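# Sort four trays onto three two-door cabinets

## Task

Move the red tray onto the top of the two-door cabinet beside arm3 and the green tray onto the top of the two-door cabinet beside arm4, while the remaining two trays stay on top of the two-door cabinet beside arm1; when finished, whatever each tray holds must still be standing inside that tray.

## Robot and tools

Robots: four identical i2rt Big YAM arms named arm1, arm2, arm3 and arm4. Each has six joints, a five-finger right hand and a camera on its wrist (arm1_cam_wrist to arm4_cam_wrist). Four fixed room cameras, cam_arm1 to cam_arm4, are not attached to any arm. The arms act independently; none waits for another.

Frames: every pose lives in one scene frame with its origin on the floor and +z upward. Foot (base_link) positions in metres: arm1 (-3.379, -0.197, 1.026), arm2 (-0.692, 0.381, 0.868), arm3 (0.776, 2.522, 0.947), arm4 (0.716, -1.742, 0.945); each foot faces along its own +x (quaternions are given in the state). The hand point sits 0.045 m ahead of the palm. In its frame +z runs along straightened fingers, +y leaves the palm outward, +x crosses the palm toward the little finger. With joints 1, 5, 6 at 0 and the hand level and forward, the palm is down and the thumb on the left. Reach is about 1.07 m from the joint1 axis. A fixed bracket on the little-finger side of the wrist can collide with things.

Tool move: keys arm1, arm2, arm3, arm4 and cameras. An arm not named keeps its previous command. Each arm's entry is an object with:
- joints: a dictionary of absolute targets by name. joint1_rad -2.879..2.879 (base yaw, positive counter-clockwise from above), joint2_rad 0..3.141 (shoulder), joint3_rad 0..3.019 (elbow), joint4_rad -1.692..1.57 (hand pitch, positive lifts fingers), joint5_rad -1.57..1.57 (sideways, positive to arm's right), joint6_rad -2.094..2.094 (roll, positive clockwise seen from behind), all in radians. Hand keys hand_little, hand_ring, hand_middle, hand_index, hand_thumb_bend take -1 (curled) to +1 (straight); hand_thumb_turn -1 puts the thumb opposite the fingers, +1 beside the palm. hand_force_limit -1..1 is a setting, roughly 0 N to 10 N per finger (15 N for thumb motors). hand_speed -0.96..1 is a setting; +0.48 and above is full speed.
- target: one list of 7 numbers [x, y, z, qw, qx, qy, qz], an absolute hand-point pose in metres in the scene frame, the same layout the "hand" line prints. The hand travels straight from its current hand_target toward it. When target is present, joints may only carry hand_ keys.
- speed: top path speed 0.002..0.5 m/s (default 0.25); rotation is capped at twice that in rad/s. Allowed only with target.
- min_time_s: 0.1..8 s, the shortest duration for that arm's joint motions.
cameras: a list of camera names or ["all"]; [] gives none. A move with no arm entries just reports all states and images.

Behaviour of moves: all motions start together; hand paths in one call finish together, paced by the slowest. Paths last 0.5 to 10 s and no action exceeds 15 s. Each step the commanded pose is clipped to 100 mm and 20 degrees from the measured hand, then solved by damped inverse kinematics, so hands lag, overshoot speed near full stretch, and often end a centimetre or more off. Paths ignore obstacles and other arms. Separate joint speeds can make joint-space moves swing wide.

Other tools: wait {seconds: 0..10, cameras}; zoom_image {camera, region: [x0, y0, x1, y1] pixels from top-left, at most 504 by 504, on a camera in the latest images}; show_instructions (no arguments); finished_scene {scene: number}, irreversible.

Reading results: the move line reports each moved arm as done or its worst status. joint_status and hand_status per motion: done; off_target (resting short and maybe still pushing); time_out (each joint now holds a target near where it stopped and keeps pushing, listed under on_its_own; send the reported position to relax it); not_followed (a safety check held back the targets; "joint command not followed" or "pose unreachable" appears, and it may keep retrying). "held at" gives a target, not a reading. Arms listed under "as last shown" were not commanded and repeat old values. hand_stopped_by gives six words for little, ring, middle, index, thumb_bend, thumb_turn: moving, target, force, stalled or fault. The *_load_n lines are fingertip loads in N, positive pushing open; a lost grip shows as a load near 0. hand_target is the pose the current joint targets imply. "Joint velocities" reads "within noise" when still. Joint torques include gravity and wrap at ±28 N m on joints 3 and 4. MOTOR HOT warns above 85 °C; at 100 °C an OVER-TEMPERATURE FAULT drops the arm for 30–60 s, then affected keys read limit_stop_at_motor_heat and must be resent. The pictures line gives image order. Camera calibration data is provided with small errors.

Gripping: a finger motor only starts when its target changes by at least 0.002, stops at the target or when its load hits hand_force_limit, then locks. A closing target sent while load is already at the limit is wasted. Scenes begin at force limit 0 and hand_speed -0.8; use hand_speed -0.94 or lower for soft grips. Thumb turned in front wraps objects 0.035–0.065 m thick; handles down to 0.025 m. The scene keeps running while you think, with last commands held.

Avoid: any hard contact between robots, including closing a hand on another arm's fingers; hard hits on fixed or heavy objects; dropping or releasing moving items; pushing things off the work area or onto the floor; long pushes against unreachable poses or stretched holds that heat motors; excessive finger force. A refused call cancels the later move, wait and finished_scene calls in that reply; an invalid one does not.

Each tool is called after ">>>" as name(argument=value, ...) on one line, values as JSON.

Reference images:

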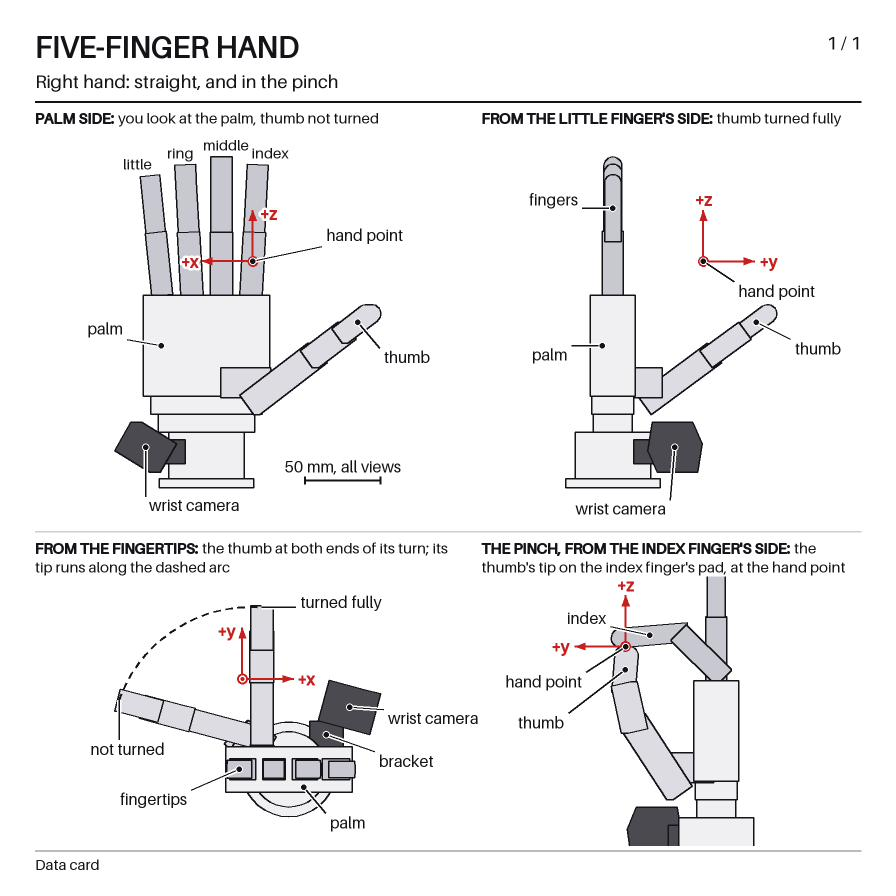

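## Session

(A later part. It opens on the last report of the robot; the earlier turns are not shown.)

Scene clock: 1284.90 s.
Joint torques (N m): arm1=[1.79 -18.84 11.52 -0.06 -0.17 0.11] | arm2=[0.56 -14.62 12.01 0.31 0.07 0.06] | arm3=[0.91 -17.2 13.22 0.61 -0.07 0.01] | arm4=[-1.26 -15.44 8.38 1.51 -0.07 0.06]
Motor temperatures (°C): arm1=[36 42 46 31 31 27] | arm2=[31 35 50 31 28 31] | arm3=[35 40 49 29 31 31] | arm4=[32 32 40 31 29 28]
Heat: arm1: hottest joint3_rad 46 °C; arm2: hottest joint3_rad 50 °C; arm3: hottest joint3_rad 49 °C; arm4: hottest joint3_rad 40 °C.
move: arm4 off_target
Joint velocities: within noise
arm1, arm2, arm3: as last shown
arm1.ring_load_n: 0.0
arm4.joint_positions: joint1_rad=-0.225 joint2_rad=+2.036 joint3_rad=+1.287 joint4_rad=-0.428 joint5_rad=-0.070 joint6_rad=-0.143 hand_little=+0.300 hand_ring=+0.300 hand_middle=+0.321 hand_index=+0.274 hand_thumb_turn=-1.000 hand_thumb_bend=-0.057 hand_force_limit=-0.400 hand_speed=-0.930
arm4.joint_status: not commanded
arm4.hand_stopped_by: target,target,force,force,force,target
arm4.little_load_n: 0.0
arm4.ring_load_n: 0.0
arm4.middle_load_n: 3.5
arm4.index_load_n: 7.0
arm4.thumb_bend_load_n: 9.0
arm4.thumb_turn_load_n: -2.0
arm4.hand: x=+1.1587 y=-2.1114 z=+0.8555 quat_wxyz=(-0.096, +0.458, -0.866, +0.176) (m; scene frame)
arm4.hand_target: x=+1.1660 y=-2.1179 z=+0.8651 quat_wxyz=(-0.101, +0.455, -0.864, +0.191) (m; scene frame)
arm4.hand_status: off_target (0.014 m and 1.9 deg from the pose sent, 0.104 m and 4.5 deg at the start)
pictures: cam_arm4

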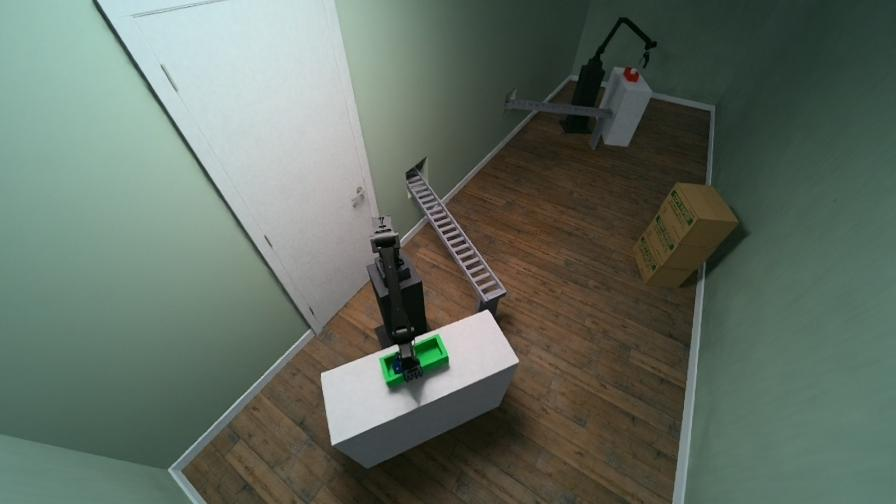

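>>> move(arm4={"target": [1.164, -2.117, 0.838, 0.1008, -0.4546, 0.8640, -0.1915], "speed": 0.05})

>>> move(arm4={"target": [1.164, -2.117, 0.822, 0.1008, -0.4546, 0.8640, -0.1915], "speed": 0.04})

>>> move(arm4={"target": [1.164, -2.117, 0.812, 0.1008, -0.4546, 0.8640, -0.1915], "speed": 0.04}, cameras=["cam_arm4", "arm4_cam_wrist"])

Scene clock: 1287.97 s.
Joint torques (N m): arm1=[1.79 -18.84 11.52 -0.05 -0.17 0.11] | arm2=[0.03 -13.86 11.89 0.39 0.09 0.04] | arm3=[0.91 -17.26 13.22 0.61 -0.08 0.01] | arm4=[-1.08 -14.86 7.73 1.63 -0.19 0.05]
Motor temperatures (°C): arm1=[36 42 46 31 31 27] | arm2=[31 35 50 31 28 31] | arm3=[35 40 49 29 31 31] | arm4=[32 33 39 31 29 28]
Heat: arm1: hottest joint3_rad 46 °C; arm2: hottest joint3_rad 50 °C; arm3: hottest joint3_rad 49 °C; arm4: hottest joint3_rad 39 °C.
move: arm4 done
Joint velocities: within noise
arm1, arm2, arm3: as last shown
arm4.joint_positions: joint1_rad=-0.225 joint2_rad=+2.070 joint3_rad=+1.276 joint4_rad=-0.369 joint5_rad=-0.067 joint6_rad=-0.143 hand_little=+0.300 hand_ring=+0.300 hand_middle=+0.321 hand_index=+0.274 hand_thumb_turn=-1.000 hand_thumb_bend=-0.057 hand_force_limit=-0.400 hand_speed=-0.930
arm4.joint_status: not commanded
arm4.hand_stopped_by: target,target,force,force,force,target
arm4.little_load_n: 0.0
arm4.ring_load_n: 0.0
arm4.middle_load_n: 2.0
arm4.index_load_n: 5.5
arm4.thumb_bend_load_n: 8.5
arm4.thumb_turn_load_n: 2.5
arm4.hand: x=+1.1598 y=-2.1134 z=+0.8355 quat_wxyz=(-0.097, +0.457, -0.865, +0.183) (m; scene frame)
arm4.hand_target: x=+1.1640 y=-2.1170 z=+0.8380 quat_wxyz=(-0.101, +0.455, -0.864, +0.191) (m; scene frame)
arm4.hand_status: done (0.006 m and 1.2 deg from the pose sent, 0.019 m and 1.9 deg at the start)
pictures: none

Scene clock: 1288.93 s.
Joint torques (N m): arm1=[1.79 -18.84 11.52 -0.06 -0.16 0.11] | arm2=[0.38 -14.15 11.88 0.34 0.09 0.02] | arm3=[0.91 -17.2 13.22 0.59 -0.07 0.01] | arm4=[-1.38 -13.22 7.51 2.02 -0.19 0.06]
Motor temperatures (°C): arm1=[36 42 46 31 31 27] | arm2=[31 35 50 31 28 31] | arm3=[35 40 49 29 31 31] | arm4=[32 33 39 31 29 28]
Heat: arm1: hottest joint3_rad 46 °C; arm2: hottest joint3_rad 50 °C; arm3: hottest joint3_rad 49 °C; arm4: hottest joint3_rad 39 °C.
move: arm4 off_target
Joint velocities: within noise
arm1, arm2, arm3: as last shown
arm3.thumb_bend_load_n: -0.5
arm4.joint_positions: joint1_rad=-0.225 joint2_rad=+2.076 joint3_rad=+1.276 joint4_rad=-0.342 joint5_rad=-0.067 joint6_rad=-0.143 hand_little=+0.300 hand_ring=+0.300 hand_middle=+0.321 hand_index=+0.274 hand_thumb_turn=-1.000 hand_thumb_bend=-0.058 hand_force_limit=-0.400 hand_speed=-0.930
arm4.joint_status: not commanded
arm4.hand_stopped_by: target,target,force,force,force,target
arm4.little_load_n: 0.0
arm4.ring_load_n: 0.0
arm4.middle_load_n: 0.0
arm4.index_load_n: 3.5
arm4.thumb_bend_load_n: 3.0
arm4.thumb_turn_load_n: 1.5
arm4.hand: x=+1.1640 y=-2.1173 z=+0.8337 quat_wxyz=(-0.100, +0.456, -0.863, +0.192) (m; scene frame)
arm4.hand_target: x=+1.1638 y=-2.1168 z=+0.8222 quat_wxyz=(-0.101, +0.455, -0.864, +0.191) (m; scene frame)
arm4.hand_status: off_target (0.012 m and 0.2 deg from the pose sent, 0.015 m and 1.2 deg at the start)
pictures: none

Scene clock: 1289.93 s.
Joint torques (N m): arm1=[1.73 -18.78 11.52 -0.06 -0.16 0.11] | arm2=[-0.03 -14.51 12.04 0.39 0.05 0.03] | arm3=[0.91 -17.26 13.23 0.61 -0.08 0.01] | arm4=[-1.73 -12.63 7.34 1.84 -0.2 0.03]
Motor temperatures (°C): arm1=[36 42 46 31 31 27] | arm2=[31 35 50 31 28 31] | arm3=[35 40 49 29 31 31] | arm4=[32 32 39 31 29 28]
Heat: arm1: hottest joint3_rad 46 °C; arm2: hottest joint3_rad 50 °C; arm3: hottest joint3_rad 49 °C; arm4: hottest joint3_rad 39 °C.
move: arm4 off_target
Joint velocities: within noise
arm1, arm2, arm3: as last shown
arm3.thumb_bend_load_n: 0.0
arm4.joint_positions: joint1_rad=-0.225 joint2_rad=+2.087 joint3_rad=+1.276 joint4_rad=-0.321 joint5_rad=-0.067 joint6_rad=-0.143 hand_little=+0.300 hand_ring=+0.300 hand_middle=+0.321 hand_index=+0.274 hand_thumb_turn=-1.000 hand_thumb_bend=-0.059 hand_force_limit=-0.400 hand_speed=-0.930
arm4.joint_status: not commanded
arm4.hand_stopped_by: target,target,force,force,force,target
arm4.little_load_n: 0.0
arm4.ring_load_n: 0.0
arm4.middle_load_n: 0.0
arm4.index_load_n: 0.5
arm4.thumb_bend_load_n: 2.0
arm4.thumb_turn_load_n: 0.0
arm4.hand: x=+1.1662 y=-2.1194 z=+0.8288 quat_wxyz=(-0.102, +0.456, -0.862, +0.197) (m; scene frame)
arm4.hand_target: x=+1.1637 y=-2.1167 z=+0.8124 quat_wxyz=(-0.101, +0.455, -0.864, +0.191) (m; scene frame)
arm4.hand_status: off_target (0.017 m and 0.7 deg from the pose sent, 0.022 m and 0.2 deg at the start)
pictures: arm4_cam_wrist, cam_arm4
camera_calibration:
arm4_cam_wrist: T_world_to_cam=[[-0.860956, 0.302698, -0.408814, 1.98891], [0.12705, 0.906166, 0.403387, 1.43327], [0.492558, 0.295359, -0.818627, 0.838777], [0, 0, 0, 1]] pos_world=[1.11712, -2.14856, 0.921576]

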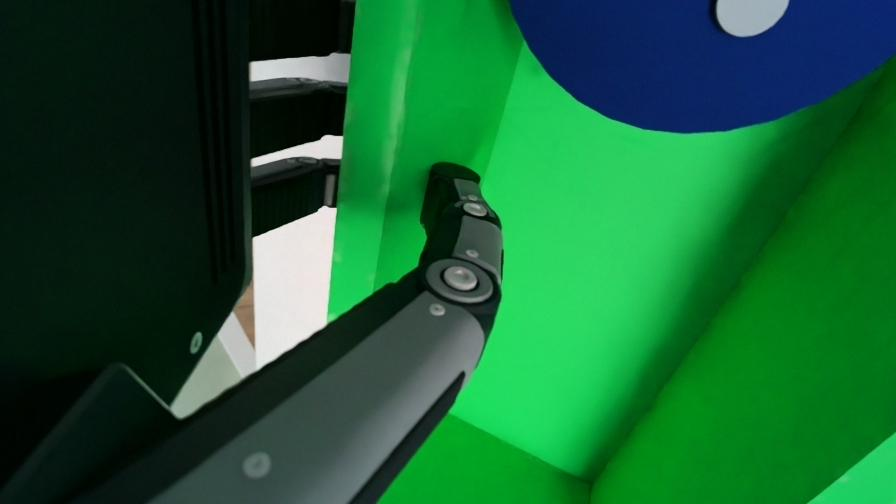

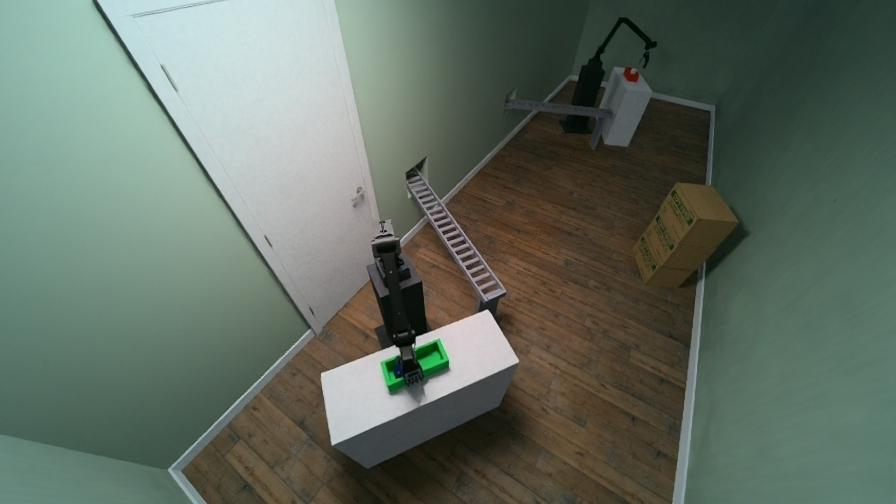

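>>> move(arm4={"joints": {"hand_thumb_bend": 0.45, "hand_speed": -0.8}})

>>> move(arm4={"joints": {"hand_little": 0.6, "hand_ring": 0.6, "hand_middle": 0.6, "hand_index": 0.6, "hand_speed": -0.5}})

>>> move(arm4={"target": [1.185, -2.135, 0.99, 0.1008, -0.4546, 0.8640, -0.1915], "speed": 0.1}, cameras=["cam_arm4", "cam_arm3"])

Scene clock: 1293.93 s.
Joint torques (N m): arm1=[1.73 -18.84 11.52 -0.06 -0.16 0.11] | arm2=[0.97 -14.1 12.14 0.46 0.11 0.02] | arm3=[0.91 -17.26 13.23 0.61 -0.07 0.01] | arm4=[-1.67 -13.33 7.21 1.55 -0.15 0.05]
Motor temperatures (°C): arm1=[36 42 46 31 31 27] | arm2=[31 35 50 31 28 31] | arm3=[35 40 49 29 31 31] | arm4=[32 32 38 31 29 28]
Heat: arm1: hottest joint3_rad 46 °C; arm2: hottest joint3_rad 50 °C; arm3: hottest joint3_rad 49 °C; arm4: hottest joint3_rad 38 °C.
move: arm4 done
Joint velocities: within noise
arm1, arm2, arm3: as last shown
arm4.joint_positions: joint1_rad=-0.225 joint2_rad=+2.095 joint3_rad=+1.276 joint4_rad=-0.313 joint5_rad=-0.067 joint6_rad=-0.143 hand_little=+0.300 hand_ring=+0.300 hand_middle=+0.321 hand_index=+0.273 hand_thumb_turn=-1.000 hand_thumb_bend=+0.450 hand_force_limit=-0.400 hand_speed=-0.800
arm4.joint_status: all done
arm4.hand_stopped_by: target,target,force,force,target,target
arm4.little_load_n: 0.0
arm4.ring_load_n: 0.0
arm4.middle_load_n: 0.0
arm4.index_load_n: 0.5
arm4.thumb_bend_load_n: 0.0
arm4.thumb_turn_load_n: 0.0
arm4.hand: x=+1.1662 y=-2.1195 z=+0.8243 quat_wxyz=(-0.102, +0.456, -0.862, +0.197) (m; scene frame)
arm4.hand_target: x=+1.1637 y=-2.1167 z=+0.8125 quat_wxyz=(-0.101, +0.455, -0.864, +0.191) (m; scene frame)
arm4.hand_status: not commanded
pictures: none

Scene clock: 1294.67 s.
Joint torques (N m): arm1=[1.79 -18.78 11.51 -0.06 -0.16 0.11] | arm2=[0.79 -14.62 12.01 0.28 0.08 0.04] | arm3=[0.97 -17.26 13.23 0.62 -0.07 0.01] | arm4=[-1.44 -13.16 7.23 1.48 -0.17 0.03]
Motor temperatures (°C): arm1=[36 42 46 31 31 27] | arm2=[31 35 50 31 28 31] | arm3=[35 40 49 29 31 31] | arm4=[32 32 38 31 29 28]
Heat: arm1: hottest joint3_rad 46 °C; arm2: hottest joint3_rad 50 °C; arm3: hottest joint3_rad 49 °C; arm4: hottest joint3_rad 38 °C.
move: arm4 done
Joint velocities: within noise
arm1, arm3: as last shown
arm2.joint_positions: joint1_rad=+0.835 joint2_rad=+1.641 joint3_rad=+1.088 joint4_rad=-0.617 joint5_rad=-0.008 joint6_rad=-0.164 hand_little=+1.000 hand_ring=+1.000 hand_middle=+1.000 hand_index=+1.000 hand_thumb_turn=+1.000 hand_thumb_bend=+1.000 hand_force_limit=-0.400 hand_speed=+0.200
arm2.joint_status: not commanded
arm2.hand_stopped_by: target,target,target,target,target,target
arm2.little_load_n: 0.0
arm2.ring_load_n: -0.5
arm2.middle_load_n: 0.0
arm2.index_load_n: 0.0
arm2.thumb_bend_load_n: 0.0
arm2.thumb_turn_load_n: 0.0
arm2.hand: x=-0.9759 y=-0.0134 z=+0.9056 quat_wxyz=(+0.083, -0.243, -0.948, +0.188) (m; scene frame)
arm2.hand_target: x=-0.9848 y=-0.0247 z=+0.9202 quat_wxyz=(+0.088, -0.242, -0.945, +0.201) (m; scene frame)
arm2.hand_status: not commanded
arm4.joint_positions: joint1_rad=-0.225 joint2_rad=+2.095 joint3_rad=+1.276 joint4_rad=-0.313 joint5_rad=-0.067 joint6_rad=-0.143 hand_little=+0.600 hand_ring=+0.600 hand_middle=+0.600 hand_index=+0.600 hand_thumb_turn=-1.000 hand_thumb_bend=+0.450 hand_force_limit=-0.400 hand_speed=-0.500
arm4.joint_status: all done
arm4.hand_stopped_by: target,target,target,target,target,target
arm4.little_load_n: 0.0
arm4.ring_load_n: 0.0
arm4.middle_load_n: -0.5
arm4.index_load_n: 0.0
arm4.thumb_bend_load_n: 0.0
arm4.thumb_turn_load_n: 0.0
arm4.hand: x=+1.1662 y=-2.1195 z=+0.8243 quat_wxyz=(-0.102, +0.456, -0.862, +0.197) (m; scene frame)
arm4.hand_target: x=+1.1637 y=-2.1167 z=+0.8126 quat_wxyz=(-0.101, +0.455, -0.864, +0.191) (m; scene frame)
arm4.hand_status: not commanded
pictures: none

Scene clock: 1297.23 s.
Joint torques (N m): arm1=[1.79 -18.84 11.52 -0.06 -0.16 0.11] | arm2=[0.62 -13.8 12.01 0.49 0.07 0.03] | arm3=[0.91 -17.26 13.22 0.61 -0.07 0.01] | arm4=[-1.49 -15.09 14.65 0.24 -0.18 0.03]
Motor temperatures (°C): arm1=[36 42 46 31 31 27] | arm2=[31 35 50 31 28 31] | arm3=[35 40 49 29 31 31] | arm4=[32 32 38 31 29 28]
Heat: arm1: hottest joint3_rad 46 °C; arm2: hottest joint3_rad 50 °C; arm3: hottest joint3_rad 49 °C; arm4: hottest joint3_rad 38 °C.
move: arm4 off_target
Joint velocities: within noise
arm1, arm2, arm3: as last shown
arm1.ring_load_n: 0.5
arm2.ring_load_n: 0.0
arm4.joint_positions: joint1_rad=-0.225 joint2_rad=+1.914 joint3_rad=+1.423 joint4_rad=-0.712 joint5_rad=-0.067 joint6_rad=-0.143 hand_little=+0.600 hand_ring=+0.600 hand_middle=+0.600 hand_index=+0.600 hand_thumb_turn=-1.000 hand_thumb_bend=+0.450 hand_force_limit=-0.400 hand_speed=-0.500
arm4.joint_status: not commanded
arm4.hand_stopped_by: target,target,target,target,target,target
arm4.little_load_n: 0.0
arm4.ring_load_n: 0.0
arm4.middle_load_n: 0.0
arm4.index_load_n: 0.5
arm4.thumb_bend_load_n: 0.0
arm4.thumb_turn_load_n: 0.0
arm4.hand: x=+1.1661 y=-2.1188 z=+0.9603 quat_wxyz=(-0.091, +0.458, -0.869, +0.164) (m; scene frame)
arm4.hand_target: x=+1.1839 y=-2.1340 z=+0.9906 quat_wxyz=(-0.101, +0.455, -0.864, +0.192) (m; scene frame)
arm4.hand_status: off_target (0.039 m and 3.4 deg from the pose sent, 0.168 m and 0.7 deg at the start)
pictures: cam_arm3, cam_arm4

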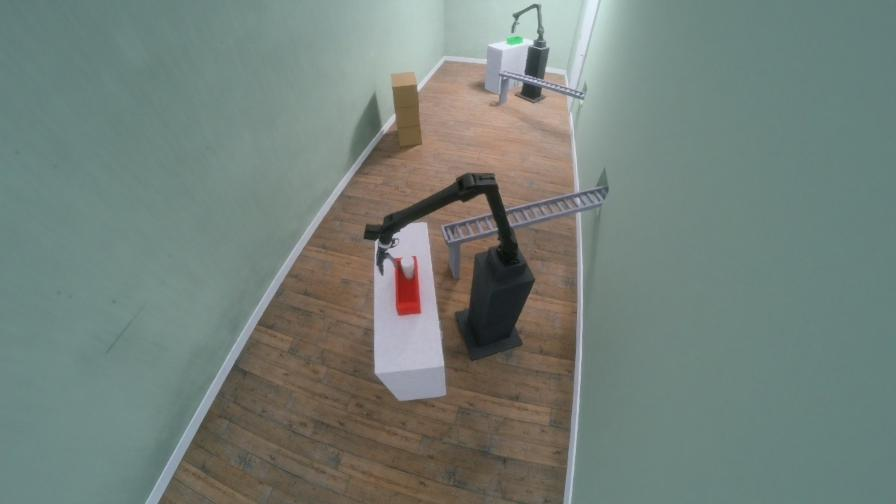

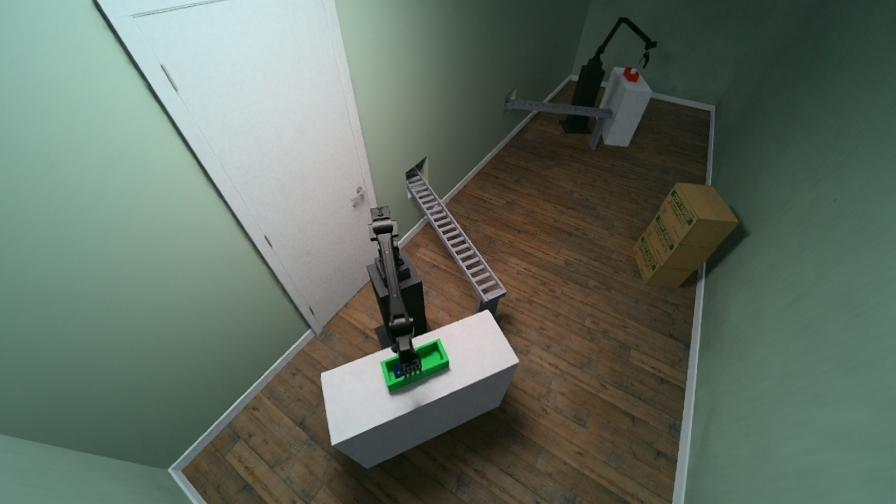

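>>> finished_scene(scene=1)

The scene is finished: the task was done.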